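# Fit the matching cork panel into the frame recess

## Task

Find the single cork panel whose size matches the picture frame's recess and set it into that recess so all four of its corners rest flat on the recess floor, with no other panel lying on it or covering it; afterwards release every object.

## Robot and tools

Robot: two arms, left_arm and right_arm, each ending in a five-fingered hand. right_arm has a right hand; left_arm has its mirror image, a left hand. Bases (scene frame): left_arm at (+0.035, +0.333, 0) m, right_arm at (+0.018, -0.361, 0) m, each nearly unrotated about z. A camera stand sits behind the arms. Loose objects may occasionally get nudged by outside forces.

Scene frame: origin at table-top height, midway between the nominal arm bases; +z up, +x forward over the table, +y toward left_arm. Arm names do not match image left/right. All reported hand positions (m) and quaternions (wxyz) use this frame.

Hand point: a point fixed to the palm, 0.05 m in front of it and 0.15 m out from the wrist face. Its +z runs along straight fingers, +y out of the palm, +x across the palm away from the thumb on the right hand (toward the thumb on the left hand). Straight fingers reach 0.06-0.07 m past the point and sit 0.06 m behind it along -y. A bracket on the little-finger side of the wrist can collide with things. Arms follow pose commands loosely; resting 1-5 cm short (usually low) is normal and not proof of contact. Orientation commands are clipped to within 40 degrees of the current orientation each step.

execute_actions(actions, cameras): actions is a list of actions; each action is a table of up to 15 rows, one per 1/30 s step; a short table repeats its last row to fill 15 steps. Every row is one flat list of 28 numbers, all in [-1, 1], covering both arms even if one stays still: left dx, dy, dz, rx, ry, rz, then left thumb_turn, thumb_bend, index, middle, ring, little, force_limit, speed; then the same 14 for the right arm. dx-rz are offsets (not poses) along scene-frame axes from that arm's Hand target at the start of the action; each row counts from that same start, not from the prior row. Scale: 1.0 = 0.6 m or 180 degrees; rx, ry, rz form one rotation vector, turning about the Hand target's position. Repeating an offset moves further. Sending six zeros re-requests the current Hand target. Finger numbers are absolute targets: -1 open/straight, +1 closed; thumb_turn +1 puts the thumb opposite the fingers. force_limit maps -1..+1 to about 0..10 N at the fingertip (0..15 N for the two thumb motors); speed rises linearly to full at +0.48. For a gentle grip close at speed -0.94 or below. To leave a hand unchanged, resend its last commanded eight numbers (if none yet, its hand_measured six, then hand_force_limit and hand_speed). cameras: list of names, ["all"], or []; default is all only for an empty actions list. An empty actions list just returns state and images.

move(target, speed, blend, blocking, cameras): target is one 28-number row (same layout) or a list of up to 15 such rows; all pose numbers are offsets from the Hand targets at the move's start, never from the previous row. Hand paths are straight lines ending together, lasting 0.5 to 10 s. speed: m/s, 0.002 to 4.3, default 0.25 (turns up to twice that in rad/s), one value or one per target. blend: corner rounding in m per target; 0 means stop at each. blocking=false returns after about 0.5 s while motion continues. Moves do not avoid obstacles or the other arm; faster moves hit harder and overshoot more. Avoid paths passing near an arm's own base. The result adds a move: line with an ending such as done, off_target, moving, held or fault, plus limits (paced = pose clipped, held = a check withheld steps).

wait(seconds 0-10): lets time pass holding commands. stop(): brakes a running move. zoom_image(camera, region [x0, y0, x1, y1] pixels, at most 504x504) on cam_high (896x504), cam_left_wrist or cam_right_wrist (672x504). show_instructions(): shows reference images. finished_scene(scene): ends the current scene irreversibly; pass that scene's number.

Result lines: Hand target (last commanded pose after clipping; next offsets count from it), end_effector_position/quat, joint positions, velocities (may read within noise), torques (include arm weight; fingers' load shown separately), hand_measured, hand_stopped_by (moving, target, force, stalled, fault), hand_load_n (positive when pushed open; drops near 0 when a grip is lost), hand_force_limit, hand_speed, motor temperatures, and a scene number at the end.

Gripping: with the thumb opposite, the hand holds objects about 0.035-0.065 m thick, handles down to 0.025 m. A motor only starts when its target changes by 0.002 or more; to squeeze harder raise force_limit and send a more closed target; to loosen send a more open one.

Avoid: dropping panels or releasing them while moving, letting anything fall off the table or leaving it off it, fast hits on the frame or table, hard presses, arms touching or one hand gripping the other's fingers, excessive finger force, and heating motors by holding loads or stretching long (MOTOR HOT warns; at 100 degrees C the arm goes limp). To end a push, command the target back behind the hand point.

Each tool is called after ">>>" by a JSON object that holds its "api" and its "payload", one argument or row to a line.

Reference images:

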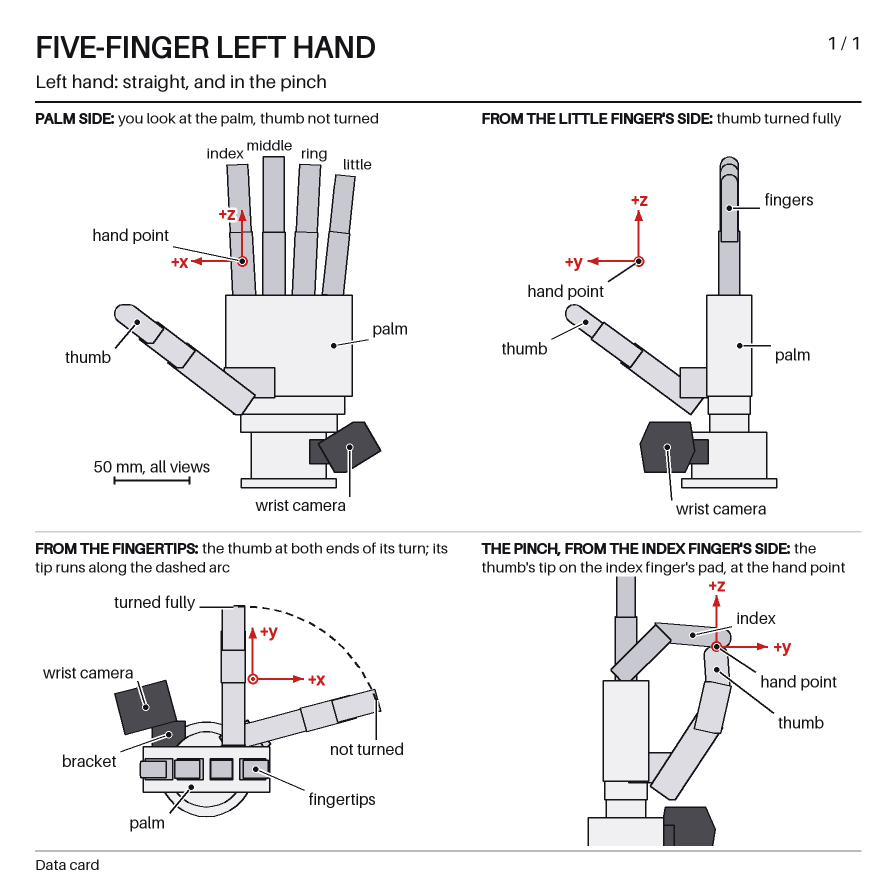

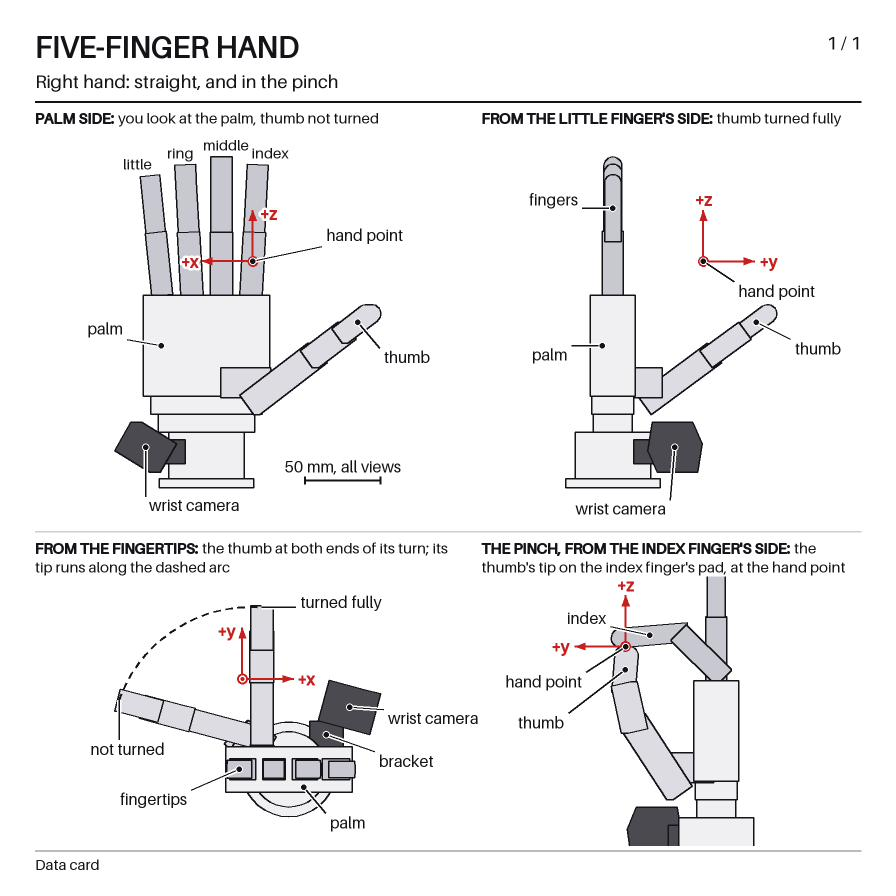

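## Session

>>> {"api": "execute_actions", "payload": {
  "actions": []
}}

Scene clock: 0.00 s.
left_arm: end_effector_position=(+0.3926, +0.5288, +0.2383) hand_measured=(-1.000, -1.000, -1.000, -1.000, -1.000, -1.000) hand_load_n=(+0.0, +0.0, +0.0, +0.0, +0.0, +0.0) hand_stopped_by=(target, target, target, target, target, target) hand_force_limit=0.00 hand_speed=-0.80 end_effector_quat_wxyz=(+0.479, -0.516, +0.439, -0.558) | right_arm: end_effector_position=(+0.5991, -0.3464, +0.3465) hand_measured=(-1.000, -1.000, -1.000, -1.000, -1.000, -1.000) hand_load_n=(+0.0, +0.5, +0.0, +0.0, +0.0, +0.0) hand_stopped_by=(target, target, target, target, target, target) hand_force_limit=0.00 hand_speed=-0.80 end_effector_quat_wxyz=(+0.351, -0.611, +0.682, -0.196)
Joint positions: left_arm=[0.981 1.089 0.438 0.795 0.966 -0.275] | right_arm=[-0.165 1.478 1.61 -0.903 -0.248 0.097]
Joint velocities: within noise
Joint torques (N m): no reading
Motor temperatures (°C): left_arm=[27 23 19 20 21 28] | right_arm=[23 21 22 23 23 23]
Heat: left arm: hottest wrist roll 28 °C; right arm: hottest waist 23 °C.
Hand target: left_arm +0.3953, +0.5327, +0.2455; +0.485, -0.510, +0.441, -0.557 | right_arm +0.6043, -0.3470, +0.3599; +0.360, -0.609, +0.676, -0.206

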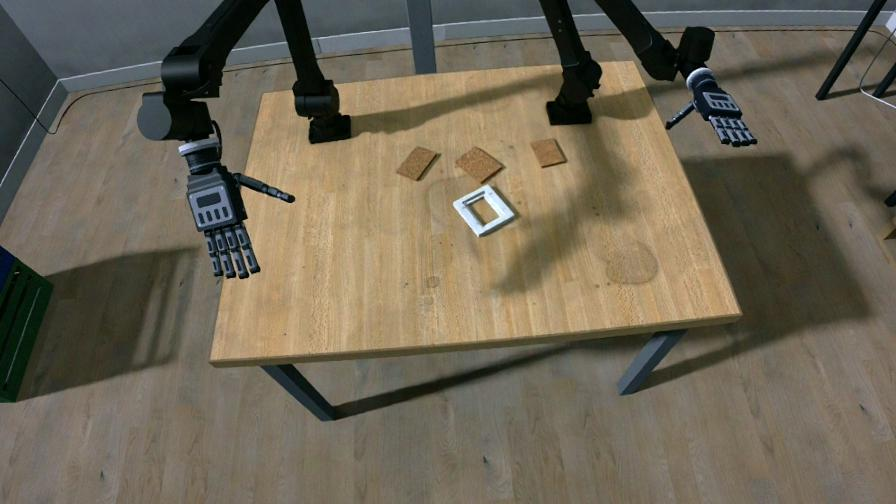

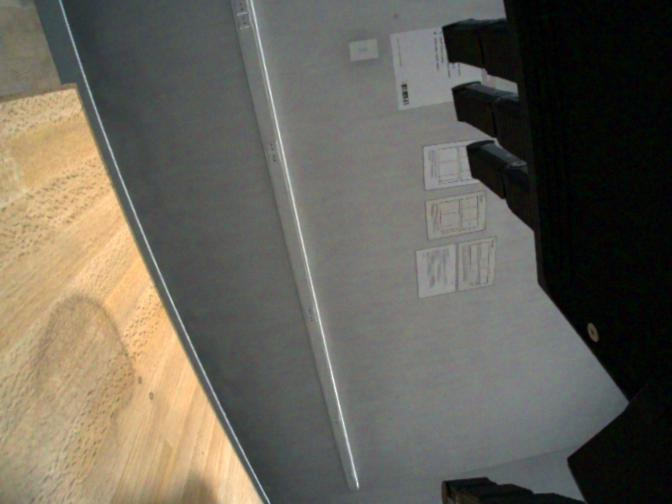

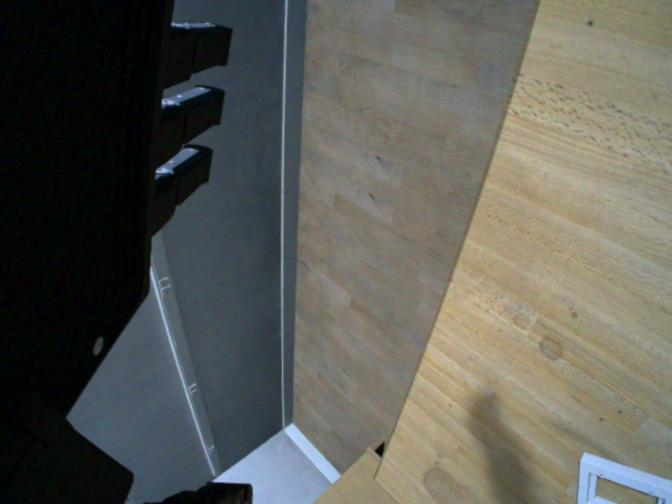

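>>> {"api": "zoom_image", "payload": {
  "camera": "cam_high",
  "region": [380, 120, 600, 250]
}}

Scaled by 2.291 from the camera's 896x504 image, which has a finer 1280x720 frame.

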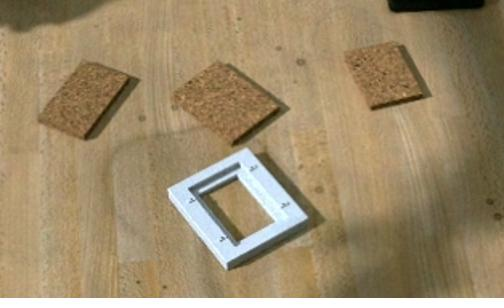

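>>> {"api": "zoom_image", "payload": {
  "camera": "cam_high",
  "region": [445, 180, 525, 245]
}}

>>> {"api": "zoom_image", "payload": {
  "camera": "cam_high",
  "region": [390, 140, 450, 185]
}}

>>> {"api": "zoom_image", "payload": {
  "camera": "cam_high",
  "region": [450, 140, 510, 185]
}}

>>> {"api": "zoom_image", "payload": {
  "camera": "cam_high",
  "region": [520, 130, 580, 175]
}}

Scaled by 6.300 from the camera's 896x504 image, which has a finer 1280x720 frame.

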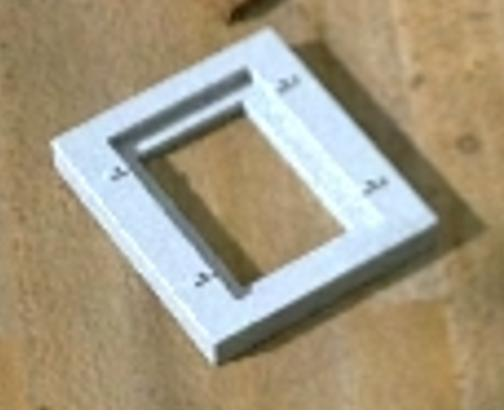

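Scaled by 8.400 from the camera's 896x504 image, which has a finer 1280x720 frame.

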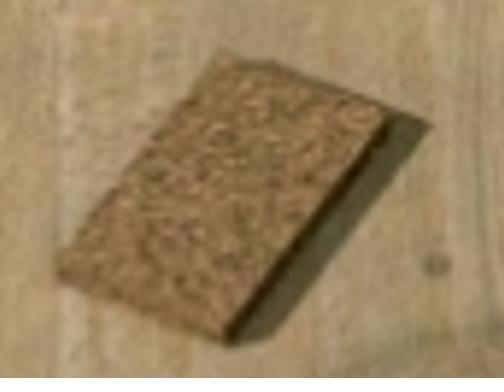

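Scaled by 8.400 from the camera's 896x504 image, which has a finer 1280x720 frame.

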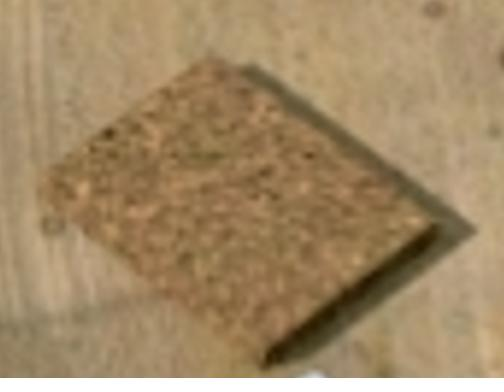

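Scaled by 8.400 from the camera's 896x504 image, which has a finer 1280x720 frame.

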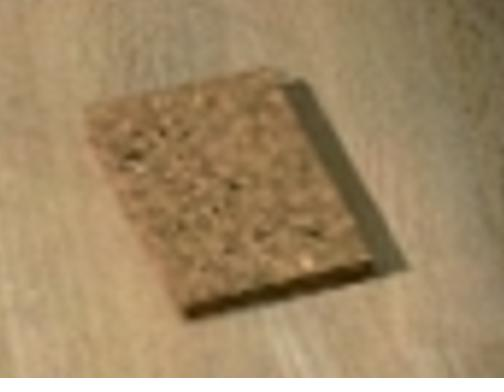

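>>> {"api": "move", "payload": {
  "target": [0,0,0,0,0,0,-1,-1,-1,-1,-1,-1,0,-0.8,-0.434,0.235,-0.183,-0.0662,-0.0432,0.2969,-1,-1,-1,-1,-1,-1,0,-0.8],
  "cameras": ["all"]
}}

Scene clock: 9.83 s.
left_arm: end_effector_position=(+0.3926, +0.5288, +0.2383) hand_measured=(-1.000, -1.000, -1.000, -1.000, -1.000, -1.000) hand_load_n=(+0.0, +0.0, +0.0, +0.0, +0.0, +0.0) hand_stopped_by=(target, target, target, target, target, target) hand_force_limit=0.00 hand_speed=-0.80 end_effector_quat_wxyz=(+0.479, -0.516, +0.439, -0.558) | right_arm: end_effector_position=(+0.3482, -0.2071, +0.2506) hand_measured=(-1.000, -1.000, -1.000, -1.000, -1.000, -1.000) hand_load_n=(+0.0, +0.0, -0.5, +0.0, +0.0, +0.0) hand_stopped_by=(target, target, target, target, target, target) hand_force_limit=0.00 hand_speed=-0.80 end_effector_quat_wxyz=(-0.396, +0.862, -0.290, +0.129)
Joint positions: left_arm=[0.981 1.089 0.438 0.795 0.966 -0.275] | right_arm=[0.12 0.974 0.968 -0.868 -0.551 -0.549]
Joint torques (N m): left_arm=[1.2 -4.6 8.73 2.04 -0.05 0.08] | right_arm=[0.38 -5.66 8.7 0.98 -0.31 -0.21]
Heat: left arm: hottest waist 27 °C; right arm: hottest waist 23 °C.
Hand target: left_arm +0.3953, +0.5327, +0.2455; +0.485, -0.510, +0.441, -0.557 | right_arm +0.3440, -0.2060, +0.2501; -0.394, +0.865, -0.282, +0.128
Off the commanded pose: left_arm 0.009 m, 1 deg | right_arm 0.004 m, 1 deg.
move: done
camera_calibration:
cam_right_wrist: T_world_to_cam=[[-0.173728, -0.669349, -0.722351, 0.103947], [-0.984431, 0.0981433, 0.145818, 0.329439], [-0.0267091, 0.736438, -0.675978, 0.447032], [0, 0, 0, 1]] pos_world=[0.354308, -0.291966, 0.329232]

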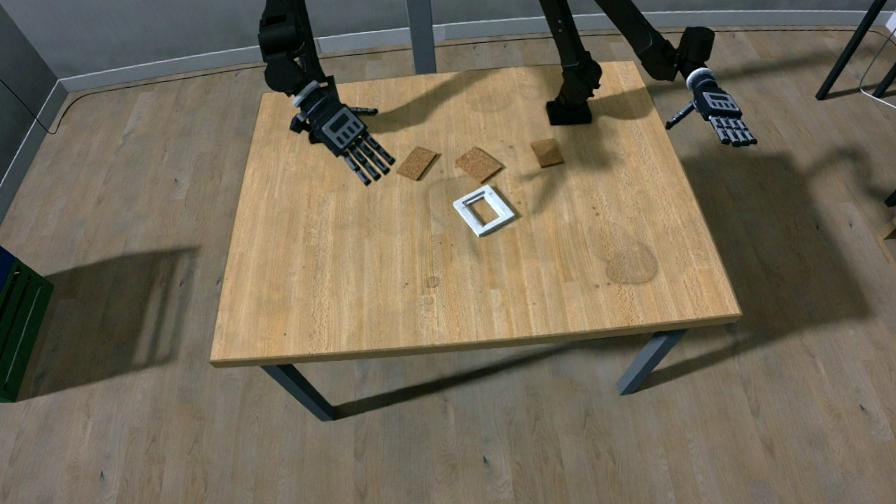

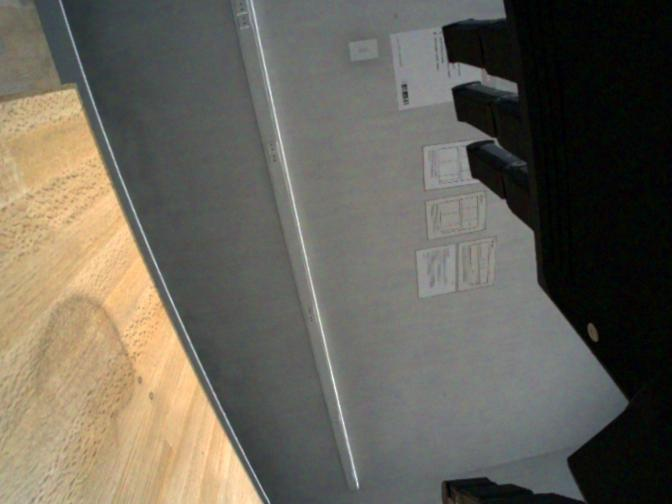

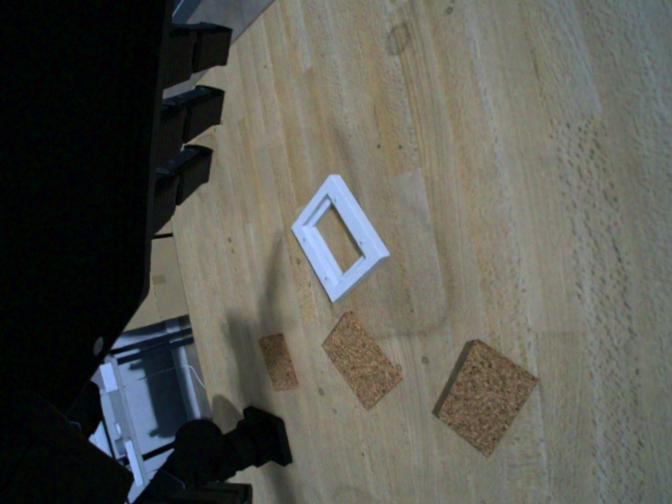

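>>> {"api": "zoom_image", "payload": {
  "camera": "cam_right_wrist",
  "region": [280, 165, 400, 310]
}}

>>> {"api": "zoom_image", "payload": {
  "camera": "cam_right_wrist",
  "region": [250, 300, 410, 420]
}}

>>> {"api": "zoom_image", "payload": {
  "camera": "cam_right_wrist",
  "region": [420, 330, 550, 460]
}}

Scaled by 3.476 from the camera's 672x504 image, which has a finer 960x720 frame.

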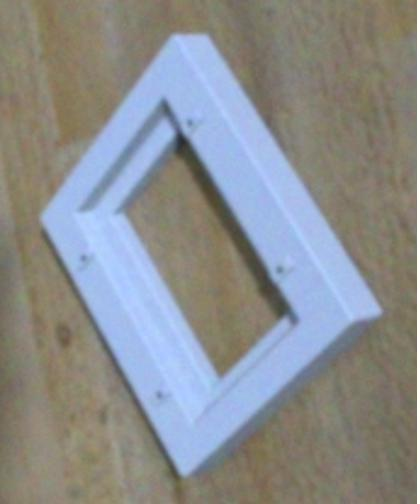

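Scaled by 3.150 from the camera's 672x504 image, which has a finer 960x720 frame.

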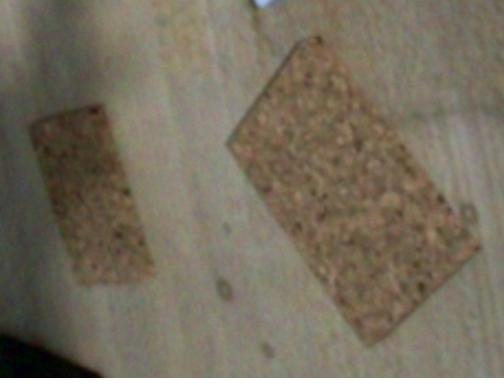

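Scaled by 3.877 from the camera's 672x504 image, which has a finer 960x720 frame.

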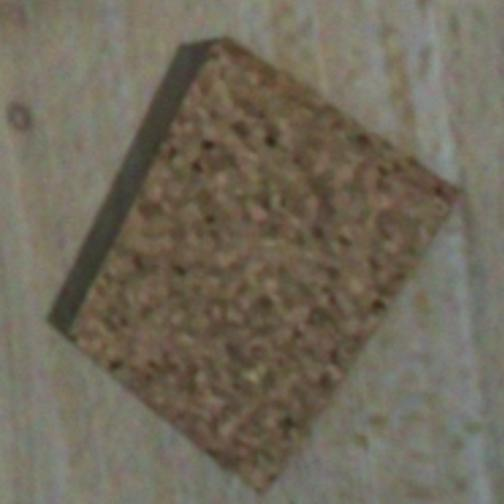

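>>> {"api": "move", "payload": {
  "target": [0,0,0,0,0,0,-1,-1,-1,-1,-1,-1,0,-0.8,-0.352,0.783,-0.083,0.0225,-0.0055,0.2565,1,-1,-0.5,-0.5,-1,-1,0,-0.3],
  "cameras": ["all"]
}}

Scene clock: 16.77 s.
left_arm: end_effector_position=(+0.3926, +0.5288, +0.2383) hand_measured=(-1.000, -1.000, -1.000, -1.000, -1.000, -1.000) hand_load_n=(+0.0, +0.0, +0.0, +0.0, +0.0, +0.0) hand_stopped_by=(target, target, target, target, target, target) hand_force_limit=0.00 hand_speed=-0.80 end_effector_quat_wxyz=(+0.479, -0.516, +0.439, -0.558) | right_arm: end_effector_position=(+0.1266, +0.2449, +0.1811) hand_measured=(+1.000, -1.000, -0.500, -0.500, -1.000, -1.000) hand_load_n=(+0.0, +0.0, +0.0, +0.0, +0.0, +0.0) hand_stopped_by=(target, target, target, target, target, target) hand_force_limit=0.00 hand_speed=-0.30 end_effector_quat_wxyz=(-0.427, +0.901, +0.069, -0.048)
Joint positions: left_arm=[0.981 1.089 0.438 0.795 0.966 -0.275] | right_arm=[1.211 1.612 1.33 -0.466 -0.381 -0.296]
Joint torques (N m): left_arm=[1.14 -4.48 8.75 2.04 -0.04 0.08] | right_arm=[-0.26 -11.16 12.6 1.33 -0.29 -0.18]
Heat: left arm: hottest wrist roll 27 °C; right arm: hottest elbow 25 °C.
Hand target: left_arm +0.3953, +0.5327, +0.2455; +0.485, -0.510, +0.441, -0.557 | right_arm +0.1325, +0.2637, +0.2002; -0.445, +0.891, +0.079, -0.039
Off the commanded pose: left_arm 0.009 m, 1 deg | right_arm 0.028 m, 3 deg.
move: off_target (right_arm)
camera_calibration:
cam_right_wrist: T_world_to_cam=[[0.346987, -0.569142, -0.745437, 0.231477], [-0.745709, -0.649455, 0.148747, 0.229356], [-0.568786, 0.504267, -0.649767, 0.181994], [0, 0, 0, 1]] pos_world=[0.194229, 0.188926, 0.25669]

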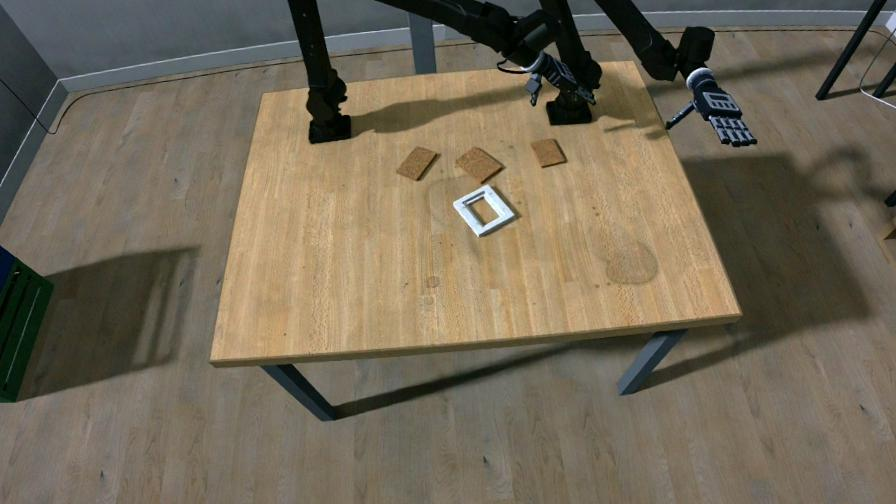

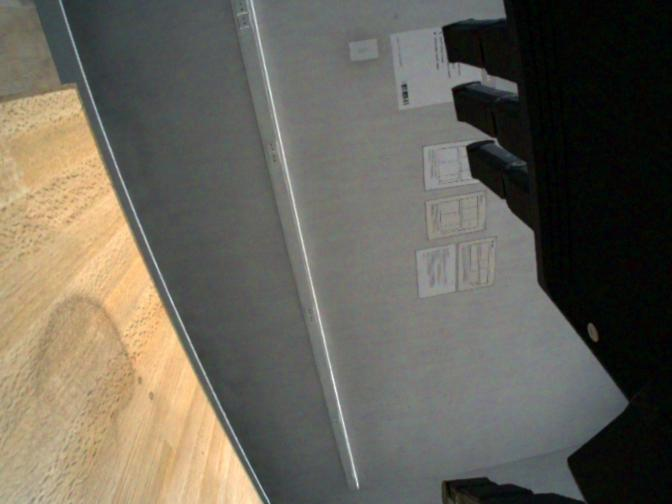

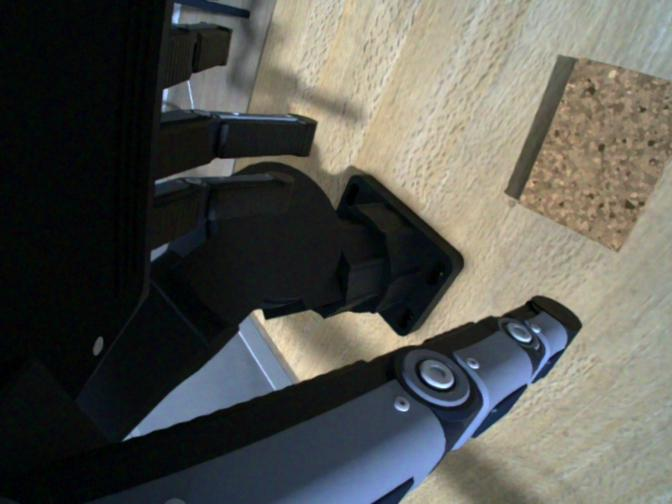

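>>> {"api": "move", "payload": {
  "target": [0,0,0,0,0,0,-1,-1,-1,-1,-1,-1,0,-0.8,0.0635,-0.002,-0.1017,0.0135,-0.0063,0.0192,1,-1,-0.5,-0.5,-1,-1,0,-0.3],
  "cameras": ["cam_right_wrist","cam_high"]
}}

Scene clock: 19.20 s.
left_arm: end_effector_position=(+0.3926, +0.5288, +0.2383) hand_measured=(-1.000, -1.000, -1.000, -1.000, -1.000, -1.000) hand_load_n=(+0.0, +0.0, +0.0, +0.0, +0.0, -0.5) hand_stopped_by=(target, target, target, target, target, target) hand_force_limit=0.00 hand_speed=-0.80 end_effector_quat_wxyz=(+0.479, -0.516, +0.439, -0.558) | right_arm: end_effector_position=(+0.1692, +0.2582, +0.1391) hand_measured=(+1.000, -1.000, -0.500, -0.500, -1.000, -1.000) hand_load_n=(+0.0, +0.0, +0.0, +0.0, +0.0, +0.0) hand_stopped_by=(target, target, target, target, target, target) hand_force_limit=0.00 hand_speed=-0.30 end_effector_quat_wxyz=(-0.456, +0.883, +0.103, -0.047)
Joint positions: left_arm=[0.981 1.089 0.438 0.795 0.966 -0.275] | right_arm=[1.136 1.7 1.304 -0.317 -0.482 -0.395]
Joint torques (N m): left_arm=[1.26 -4.54 8.75 2.06 -0.05 0.08] | right_arm=[-0.67 -12.81 8.64 1.85 -0.31 -0.23]
Heat: left arm: hottest wrist roll 27 °C; right arm: hottest elbow 25 °C.
Hand target: left_arm +0.3953, +0.5327, +0.2455; +0.485, -0.510, +0.441, -0.557 | right_arm +0.1707, +0.2625, +0.1393; -0.462, +0.879, +0.111, -0.042
Off the commanded pose: left_arm 0.009 m, 1 deg | right_arm 0.005 m, 1 deg.
move: done
camera_calibration:
cam_right_wrist: T_world_to_cam=[[0.398568, -0.492948, -0.773399, 0.168515], [-0.708253, -0.701189, 0.0819274, 0.292352], [-0.582685, 0.515108, -0.628603, 0.168895], [0, 0, 0, 1]] pos_world=[0.238307, 0.201064, 0.212546]
Images, in order (width x height): cam_high 896x504, cam_right_wrist 672x504.

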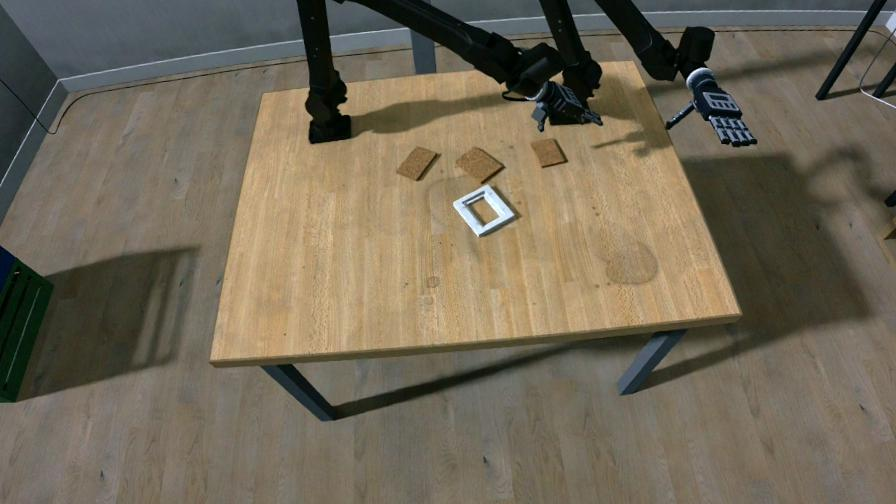

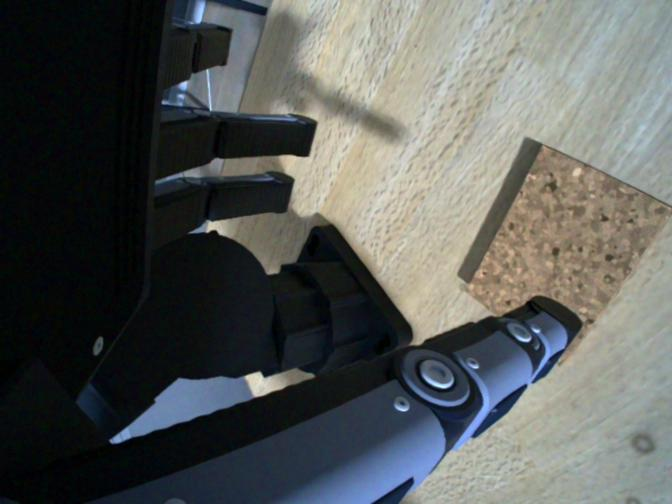

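>>> {"api": "move", "payload": {
  "target": [0,0,0,0,0,0,-1,-1,-1,-1,-1,-1,0,-0.8,-0.0105,-0.0308,-0.132,0,0,0,1,-1,-0.5,-0.5,-1,-1,0,-0.3],
  "cameras": ["cam_right_wrist","cam_high"],
  "speed": 0.15
}}

Scene clock: 21.43 s.
left_arm: end_effector_position=(+0.3926, +0.5288, +0.2383) hand_measured=(-1.000, -1.000, -1.000, -1.000, -1.000, -1.000) hand_load_n=(-0.5, +0.0, +0.0, +0.0, +0.0, +0.0) hand_stopped_by=(target, target, target, target, target, target) hand_force_limit=0.00 hand_speed=-0.80 end_effector_quat_wxyz=(+0.479, -0.516, +0.439, -0.558) | right_arm: end_effector_position=(+0.1621, +0.2409, +0.0615) hand_measured=(+1.000, -1.000, -0.500, -0.500, -1.000, -1.000) hand_load_n=(+0.0, +0.0, +0.0, +0.5, -0.5, +0.0) hand_stopped_by=(target, target, target, target, target, target) hand_force_limit=0.00 hand_speed=-0.30 end_effector_quat_wxyz=(-0.457, +0.882, +0.105, -0.046)
Joint positions: left_arm=[0.981 1.089 0.438 0.795 0.966 -0.275] | right_arm=[1.136 1.755 1.147 -0.103 -0.483 -0.399]
Joint torques (N m): left_arm=[1.14 -4.54 8.73 2.06 -0.04 0.08] | right_arm=[-1.08 -12.51 7.91 1.99 -0.3 -0.21]
Heat: left arm: hottest wrist roll 27 °C; right arm: hottest elbow 25 °C.
Hand target: left_arm +0.3953, +0.5327, +0.2455; +0.485, -0.510, +0.441, -0.557 | right_arm +0.1643, +0.2439, +0.0598; -0.461, +0.879, +0.111, -0.042
Off the commanded pose: left_arm 0.009 m, 1 deg | right_arm 0.004 m, 1 deg.
move: done
camera_calibration:
cam_right_wrist: T_world_to_cam=[[0.402038, -0.489533, -0.773772, 0.101547], [-0.706263, -0.703618, 0.0781881, 0.282096], [-0.582716, 0.515052, -0.628621, 0.124921], [0, 0, 0, 1]] pos_world=[0.231202, 0.183858, 0.135045]
Images, in order (width x height): cam_high 896x504, cam_right_wrist 672x504.

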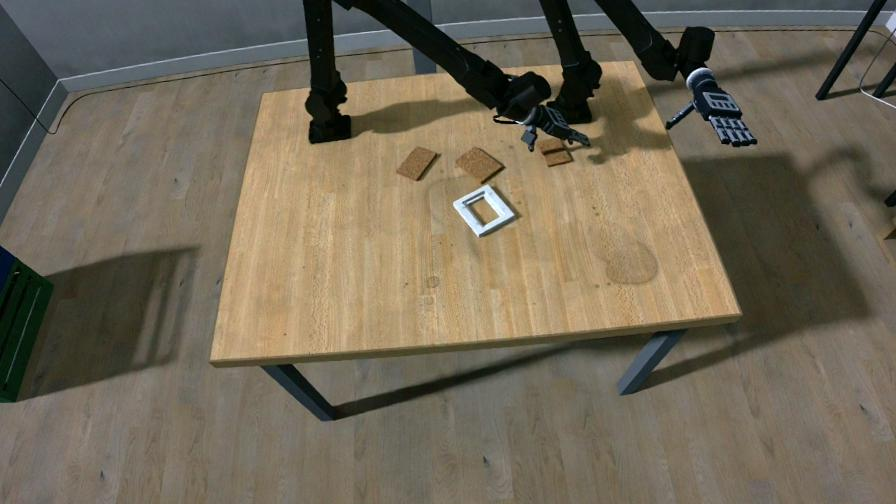

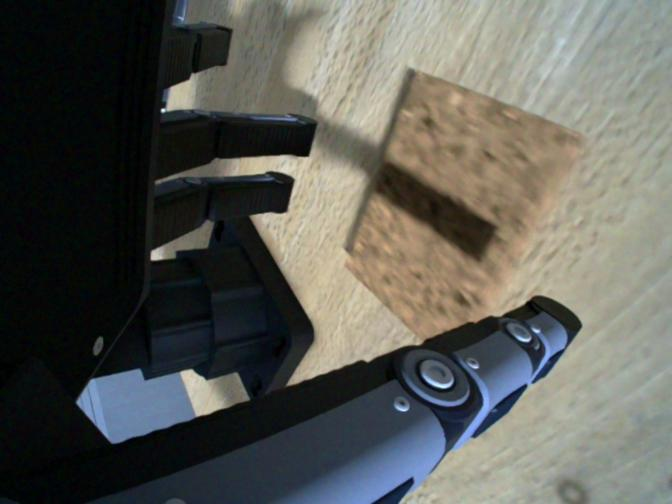

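>>> {"api": "wait", "payload": {
  "seconds": 0.3,
  "cameras": ["cam_right_wrist","cam_high"]
}}

>>> {"api": "zoom_image", "payload": {
  "camera": "cam_high",
  "region": [500, 90, 620, 190]
}}

Scene clock: 23.20 s.
left_arm: end_effector_position=(+0.3926, +0.5288, +0.2383) hand_measured=(-1.000, -1.000, -1.000, -1.000, -1.000, -1.000) hand_load_n=(-0.5, +0.0, -0.5, +0.0, +0.0, +0.0) hand_stopped_by=(target, target, target, target, target, target) hand_force_limit=0.00 hand_speed=-0.80 end_effector_quat_wxyz=(+0.479, -0.516, +0.439, -0.558) | right_arm: end_effector_position=(+0.1621, +0.2409, +0.0615) hand_measured=(+1.000, -1.000, -0.500, -0.500, -1.000, -1.000) hand_load_n=(+0.0, +0.0, +0.0, +0.0, +0.0, +0.0) hand_stopped_by=(target, target, target, target, target, target) hand_force_limit=0.00 hand_speed=-0.30 end_effector_quat_wxyz=(-0.457, +0.882, +0.105, -0.046)
Joint positions: left_arm=[0.981 1.089 0.438 0.795 0.966 -0.275] | right_arm=[1.136 1.755 1.147 -0.103 -0.483 -0.399]
Joint torques (N m): left_arm=[1.2 -4.54 8.73 2.06 -0.04 0.08] | right_arm=[-1.08 -13.16 7.71 1.95 -0.31 -0.24]
Heat: left arm: hottest wrist roll 27 °C; right arm: hottest elbow 26 °C.
Hand target: left_arm +0.3953, +0.5327, +0.2455; +0.485, -0.510, +0.441, -0.557 | right_arm +0.1643, +0.2439, +0.0598; -0.461, +0.879, +0.111, -0.042
Off the commanded pose: left_arm 0.009 m, 1 deg | right_arm 0.004 m, 1 deg.
wait: 0.30 s; at rest from the start
camera_calibration:
cam_right_wrist: T_world_to_cam=[[0.402038, -0.489533, -0.773772, 0.101547], [-0.706263, -0.703618, 0.0781881, 0.282096], [-0.582716, 0.515052, -0.628621, 0.124921], [0, 0, 0, 1]] pos_world=[0.231202, 0.183858, 0.135045]
Images, in order (width x height): cam_high 896x504, cam_right_wrist 672x504.

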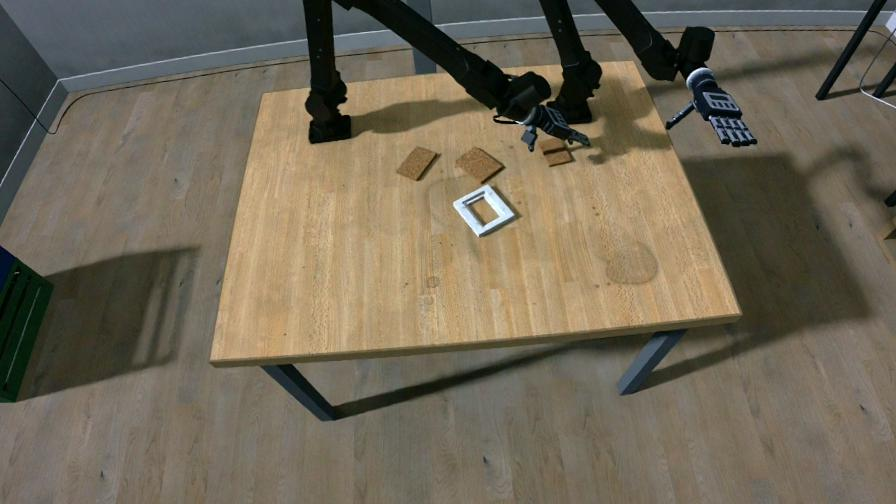

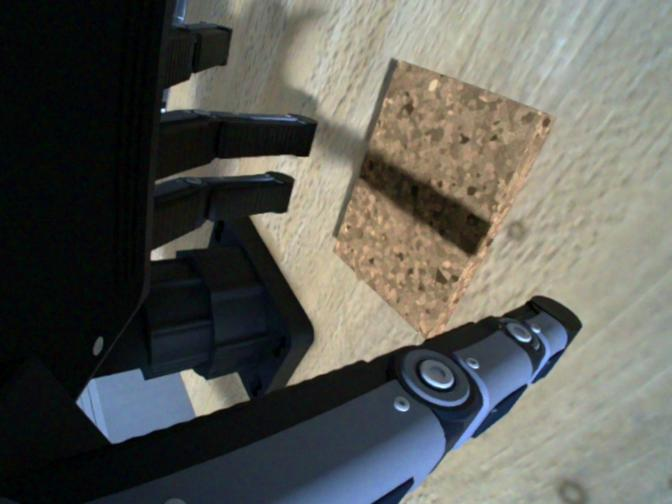

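Scaled by 4.200 from the camera's 896x504 image, which has a finer 1280x720 frame.

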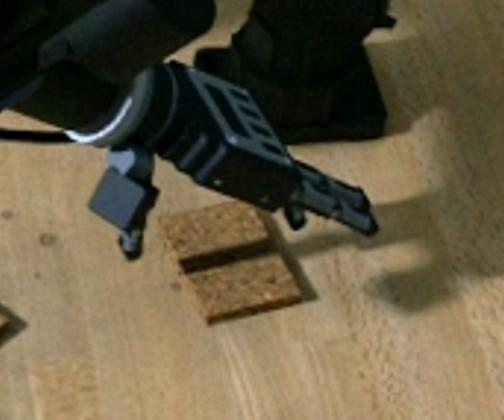

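>>> {"api": "move", "payload": {
  "target": [0,0,0,0,0,0,-1,-1,-1,-1,-1,-1,0,-0.8,0.0023,0.033,-0.038,0,0,0.0055,1,-1,-0.5,-0.5,-1,-1,0,-0.3],
  "cameras": ["cam_right_wrist","cam_high"],
  "speed": 0.1
}}

>>> {"api": "zoom_image", "payload": {
  "camera": "cam_high",
  "region": [500, 90, 620, 190]
}}

Scene clock: 25.00 s.
left_arm: end_effector_position=(+0.3926, +0.5288, +0.2383) hand_measured=(-1.000, -1.000, -1.000, -1.000, -1.000, -1.000) hand_load_n=(+0.0, +0.0, +0.0, +0.0, +0.0, +0.0) hand_stopped_by=(target, target, target, target, target, target) hand_force_limit=0.00 hand_speed=-0.80 end_effector_quat_wxyz=(+0.479, -0.516, +0.439, -0.558) | right_arm: end_effector_position=(+0.1615, +0.2441, +0.0284) hand_measured=(+1.000, -1.000, -0.500, -0.500, -1.000, -1.000) hand_load_n=(+0.0, +0.0, +0.0, +0.0, +0.0, +0.0) hand_stopped_by=(target, target, target, target, target, target) hand_force_limit=0.00 hand_speed=-0.30 end_effector_quat_wxyz=(-0.447, +0.887, +0.106, -0.055)
Joint positions: left_arm=[0.981 1.089 0.438 0.795 0.966 -0.275] | right_arm=[1.137 1.823 1.15 -0.068 -0.491 -0.404]
Joint torques (N m): left_arm=[1.2 -4.54 8.75 2.06 -0.04 0.08] | right_arm=[-0.56 -12.34 10.3 1.69 -0.23 -0.2]
Heat: left arm: hottest wrist roll 27 °C; right arm: hottest elbow 26 °C.
Hand target: left_arm +0.3953, +0.5327, +0.2455; +0.485, -0.510, +0.441, -0.557 | right_arm +0.1658, +0.2639, +0.0372; -0.461, +0.878, +0.118, -0.046
Off the commanded pose: left_arm 0.009 m, 1 deg | right_arm 0.022 m, 3 deg.
move: off_target (right_arm)
camera_calibration:
cam_right_wrist: T_world_to_cam=[[0.397949, -0.503695, -0.766765, 0.0815606], [-0.698089, -0.708543, 0.103142, 0.285659], [-0.595238, 0.494224, -0.633588, 0.109351], [0, 0, 0, 1]] pos_world=[0.232048, 0.189439, 0.102358]
Images, in order (width x height): cam_high 896x504, cam_right_wrist 672x504.

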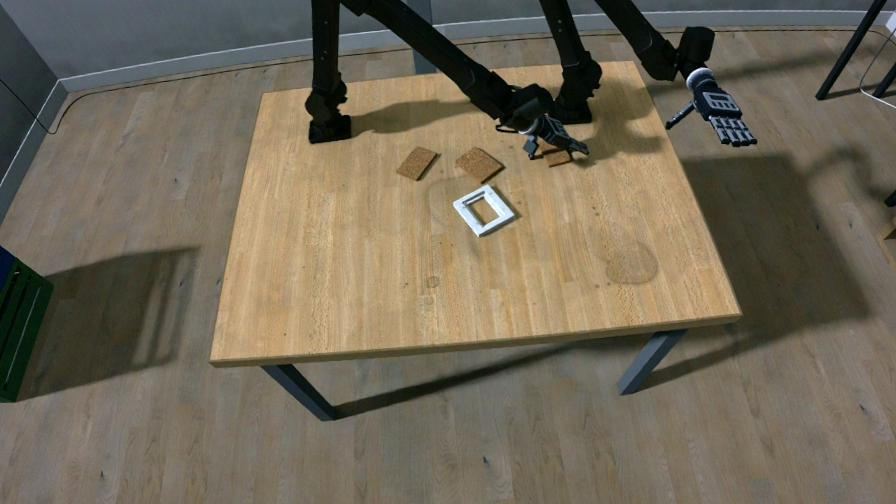

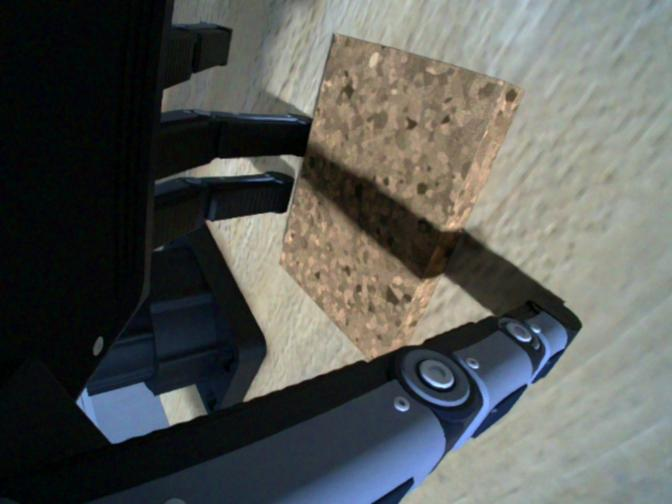

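Scaled by 4.200 from the camera's 896x504 image, which has a finer 1280x720 frame.

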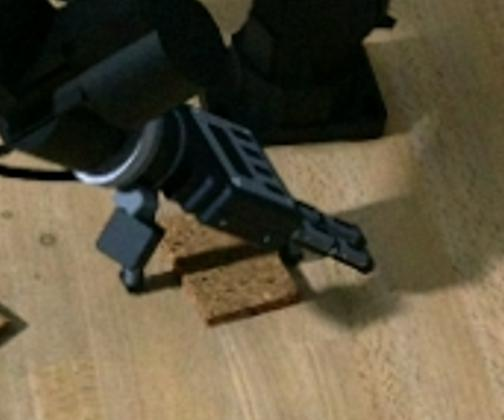

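>>> {"api": "move", "payload": {
  "target": [0,0,0,0,0,0,-1,-1,-1,-1,-1,-1,0,-0.8,0.0,0.007,0.055,0,0,0,1,-1,-0.5,-0.5,-1,-1,0,-0.3],
  "cameras": ["cam_right_wrist"],
  "speed": 0.15
}}

Scene clock: 27.53 s.
left_arm: end_effector_position=(+0.3926, +0.5288, +0.2383) hand_measured=(-1.000, -1.000, -1.000, -1.000, -1.000, -1.000) hand_load_n=(+0.0, +0.0, +0.0, +0.0, +0.0, +0.0) hand_stopped_by=(target, target, target, target, target, target) hand_force_limit=0.00 hand_speed=-0.80 end_effector_quat_wxyz=(+0.479, -0.516, +0.439, -0.558) | right_arm: end_effector_position=(+0.1623, +0.2493, +0.0470) hand_measured=(+1.000, -1.000, -0.500, -0.500, -1.000, -1.000) hand_load_n=(+0.0, +0.0, +0.0, +0.0, +0.0, +0.0) hand_stopped_by=(target, target, target, target, target, target) hand_force_limit=0.00 hand_speed=-0.30 end_effector_quat_wxyz=(-0.444, +0.888, +0.106, -0.057)
Joint positions: left_arm=[0.981 1.089 0.438 0.795 0.966 -0.275] | right_arm=[1.139 1.806 1.188 -0.129 -0.491 -0.404]
Joint torques (N m): left_arm=[1.2 -4.54 8.73 2.06 -0.04 0.08] | right_arm=[-0.03 -13.98 11.04 0.95 -0.14 -0.2]
Heat: left arm: hottest wrist roll 27 °C; right arm: hottest elbow 26 °C.
Hand target: left_arm +0.3953, +0.5327, +0.2455; +0.485, -0.510, +0.441, -0.557 | right_arm +0.1657, +0.2680, +0.0703; -0.461, +0.878, +0.118, -0.046
Off the commanded pose: left_arm 0.009 m, 1 deg | right_arm 0.030 m, 3 deg.
move: off_target (right_arm)
camera_calibration:
cam_right_wrist: T_world_to_cam=[[0.397186, -0.507223, -0.764832, 0.0990499], [-0.696475, -0.709299, 0.108707, 0.287643], [-0.597633, 0.489509, -0.634992, 0.120747], [0, 0, 0, 1]] pos_world=[0.233157, 0.195158, 0.121161]
Images, in order (width x height): cam_right_wrist 672x504.

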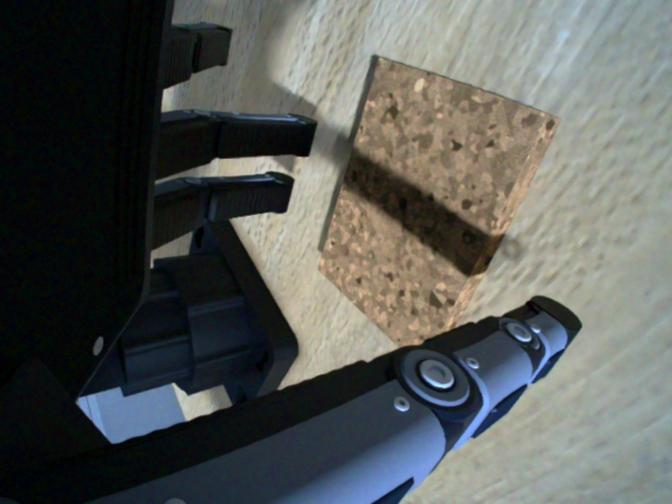

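>>> {"api": "move", "payload": {
  "target": [
    [0,0,0,0,0,0,-1,-1,-1,-1,-1,-1,0,-0.8,0.0,0.05,0.08,0,0,0,1,-1,-0.5,-0.5,-1,-1,0,-0.3],
    [0,0,0,0,0,0,-1,-1,-1,-1,-1,-1,0,-0.8,0.0,0.013,-0.03,0,0,0,1,-1,-0.5,-0.5,-1,-1,0,-0.3]
  ],
  "cameras": ["cam_right_wrist"],
  "speed": 0.15
}}

Scene clock: 29.90 s.
left_arm: end_effector_position=(+0.3926, +0.5288, +0.2383) hand_measured=(-1.000, -1.000, -1.000, -1.000, -1.000, -1.000) hand_load_n=(-0.5, +0.0, +0.0, -0.5, +0.0, +0.0) hand_stopped_by=(target, target, target, target, target, target) hand_force_limit=0.00 hand_speed=-0.80 end_effector_quat_wxyz=(+0.479, -0.516, +0.439, -0.558) | right_arm: end_effector_position=(+0.1598, +0.2736, +0.0537) hand_measured=(+1.000, -1.000, -0.500, -0.500, -1.000, -1.000) hand_load_n=(+0.0, +0.0, +0.0, +0.0, +0.0, +0.0) hand_stopped_by=(target, target, target, target, target, target) hand_force_limit=0.00 hand_speed=-0.30 end_effector_quat_wxyz=(-0.456, +0.881, +0.117, -0.050)
Joint positions: left_arm=[0.981 1.089 0.438 0.795 0.966 -0.275] | right_arm=[1.159 1.836 1.242 -0.118 -0.484 -0.404]
Joint torques (N m): left_arm=[1.14 -4.54 8.75 2.04 -0.04 0.08] | right_arm=[-0.91 -13.39 7.86 1.83 -0.33 -0.12]
Heat: left arm: hottest wrist roll 27 °C; right arm: hottest elbow 26 °C.
Hand target: left_arm +0.3953, +0.5327, +0.2455; +0.485, -0.510, +0.441, -0.557 | right_arm +0.1657, +0.2760, +0.0524; -0.461, +0.878, +0.118, -0.046
Off the commanded pose: left_arm 0.009 m, 1 deg | right_arm 0.006 m, 1 deg.
move: done
camera_calibration:
cam_right_wrist: T_world_to_cam=[[0.417529, -0.478101, -0.772715, 0.106682], [-0.687997, -0.721841, 0.0748714, 0.306348], [-0.593573, 0.500365, -0.630322, 0.107643], [0, 0, 0, 1]] pos_world=[0.230118, 0.218279, 0.127348]
Images, in order (width x height): cam_right_wrist 672x504.

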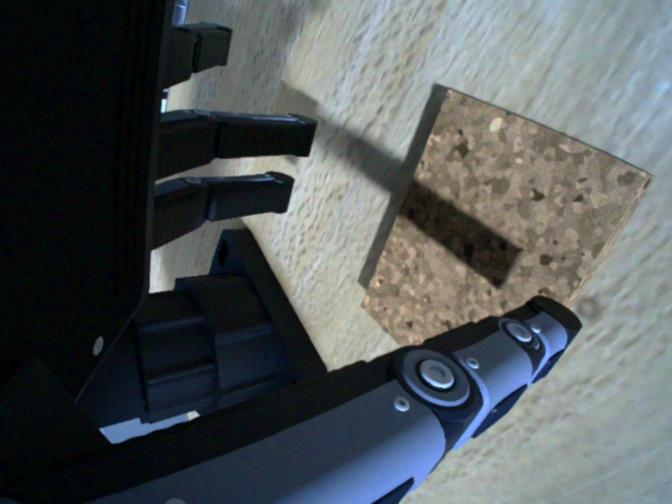

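>>> {"api": "move", "payload": {
  "target": [
    [0,0,0,0,0,0,-1,-1,-1,-1,-1,-1,0,-0.8,0.0047,-0.0263,-0.008,0,0,0.003,1,-1,-0.5,-0.5,-1,-1,0,-0.3],
    [0,0,0,0,0,0,-1,-1,-1,-1,-1,-1,0,-0.8,0.0047,-0.0263,-0.0407,0,0,0.003,1,-1,-0.5,-0.5,-1,-1,0,-0.3]
  ],
  "cameras": ["cam_right_wrist"],
  "speed": 0.1
}}

Scene clock: 32.23 s.
left_arm: end_effector_position=(+0.3926, +0.5288, +0.2383) hand_measured=(-1.000, -1.000, -1.000, -1.000, -1.000, -1.000) hand_load_n=(+0.0, +0.0, +0.0, +0.0, +0.0, +0.0) hand_stopped_by=(target, target, target, target, target, target) hand_force_limit=0.00 hand_speed=-0.80 end_effector_quat_wxyz=(+0.479, -0.516, +0.439, -0.558) | right_arm: end_effector_position=(+0.1647, +0.2604, +0.0370) hand_measured=(+1.000, -1.000, -0.500, -0.500, -1.000, -1.000) hand_load_n=(+0.0, +0.0, +0.0, +0.0, +0.0, +0.0) hand_stopped_by=(target, target, target, target, target, target) hand_force_limit=0.00 hand_speed=-0.30 end_effector_quat_wxyz=(-0.461, +0.878, +0.119, -0.051)
Joint positions: left_arm=[0.981 1.089 0.438 0.795 0.966 -0.275] | right_arm=[1.14 1.838 1.186 -0.056 -0.504 -0.417]
Joint torques (N m): left_arm=[1.2 -4.48 8.75 2.04 -0.05 0.08] | right_arm=[-1.44 -12.28 7.25 1.78 -0.32 -0.21]
Motor temperatures (°C): left_arm=[26 23 22 21 21 27] | right_arm=[23 23 27 23 23 23]
Heat: left arm: hottest wrist roll 27 °C; right arm: hottest elbow 27 °C.
Hand target: left_arm +0.3953, +0.5327, +0.2455; +0.485, -0.510, +0.441, -0.557 | right_arm +0.1687, +0.2600, +0.0277; -0.461, +0.878, +0.122, -0.048
Off the commanded pose: left_arm 0.009 m, 1 deg | right_arm 0.010 m, 0 deg.
move: done
camera_calibration:
cam_right_wrist: T_world_to_cam=[[0.419927, -0.467497, -0.777887, 0.0824459], [-0.684888, -0.72562, 0.0663623, 0.302222], [-0.595474, 0.504898, -0.62489, 0.105552], [0, 0, 0, 1]] pos_world=[0.235221, 0.204548, 0.110036]
Images, in order (width x height): cam_right_wrist 672x504.

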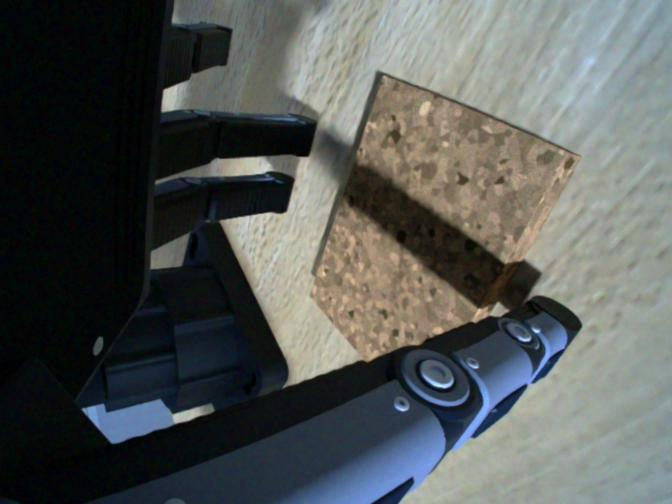

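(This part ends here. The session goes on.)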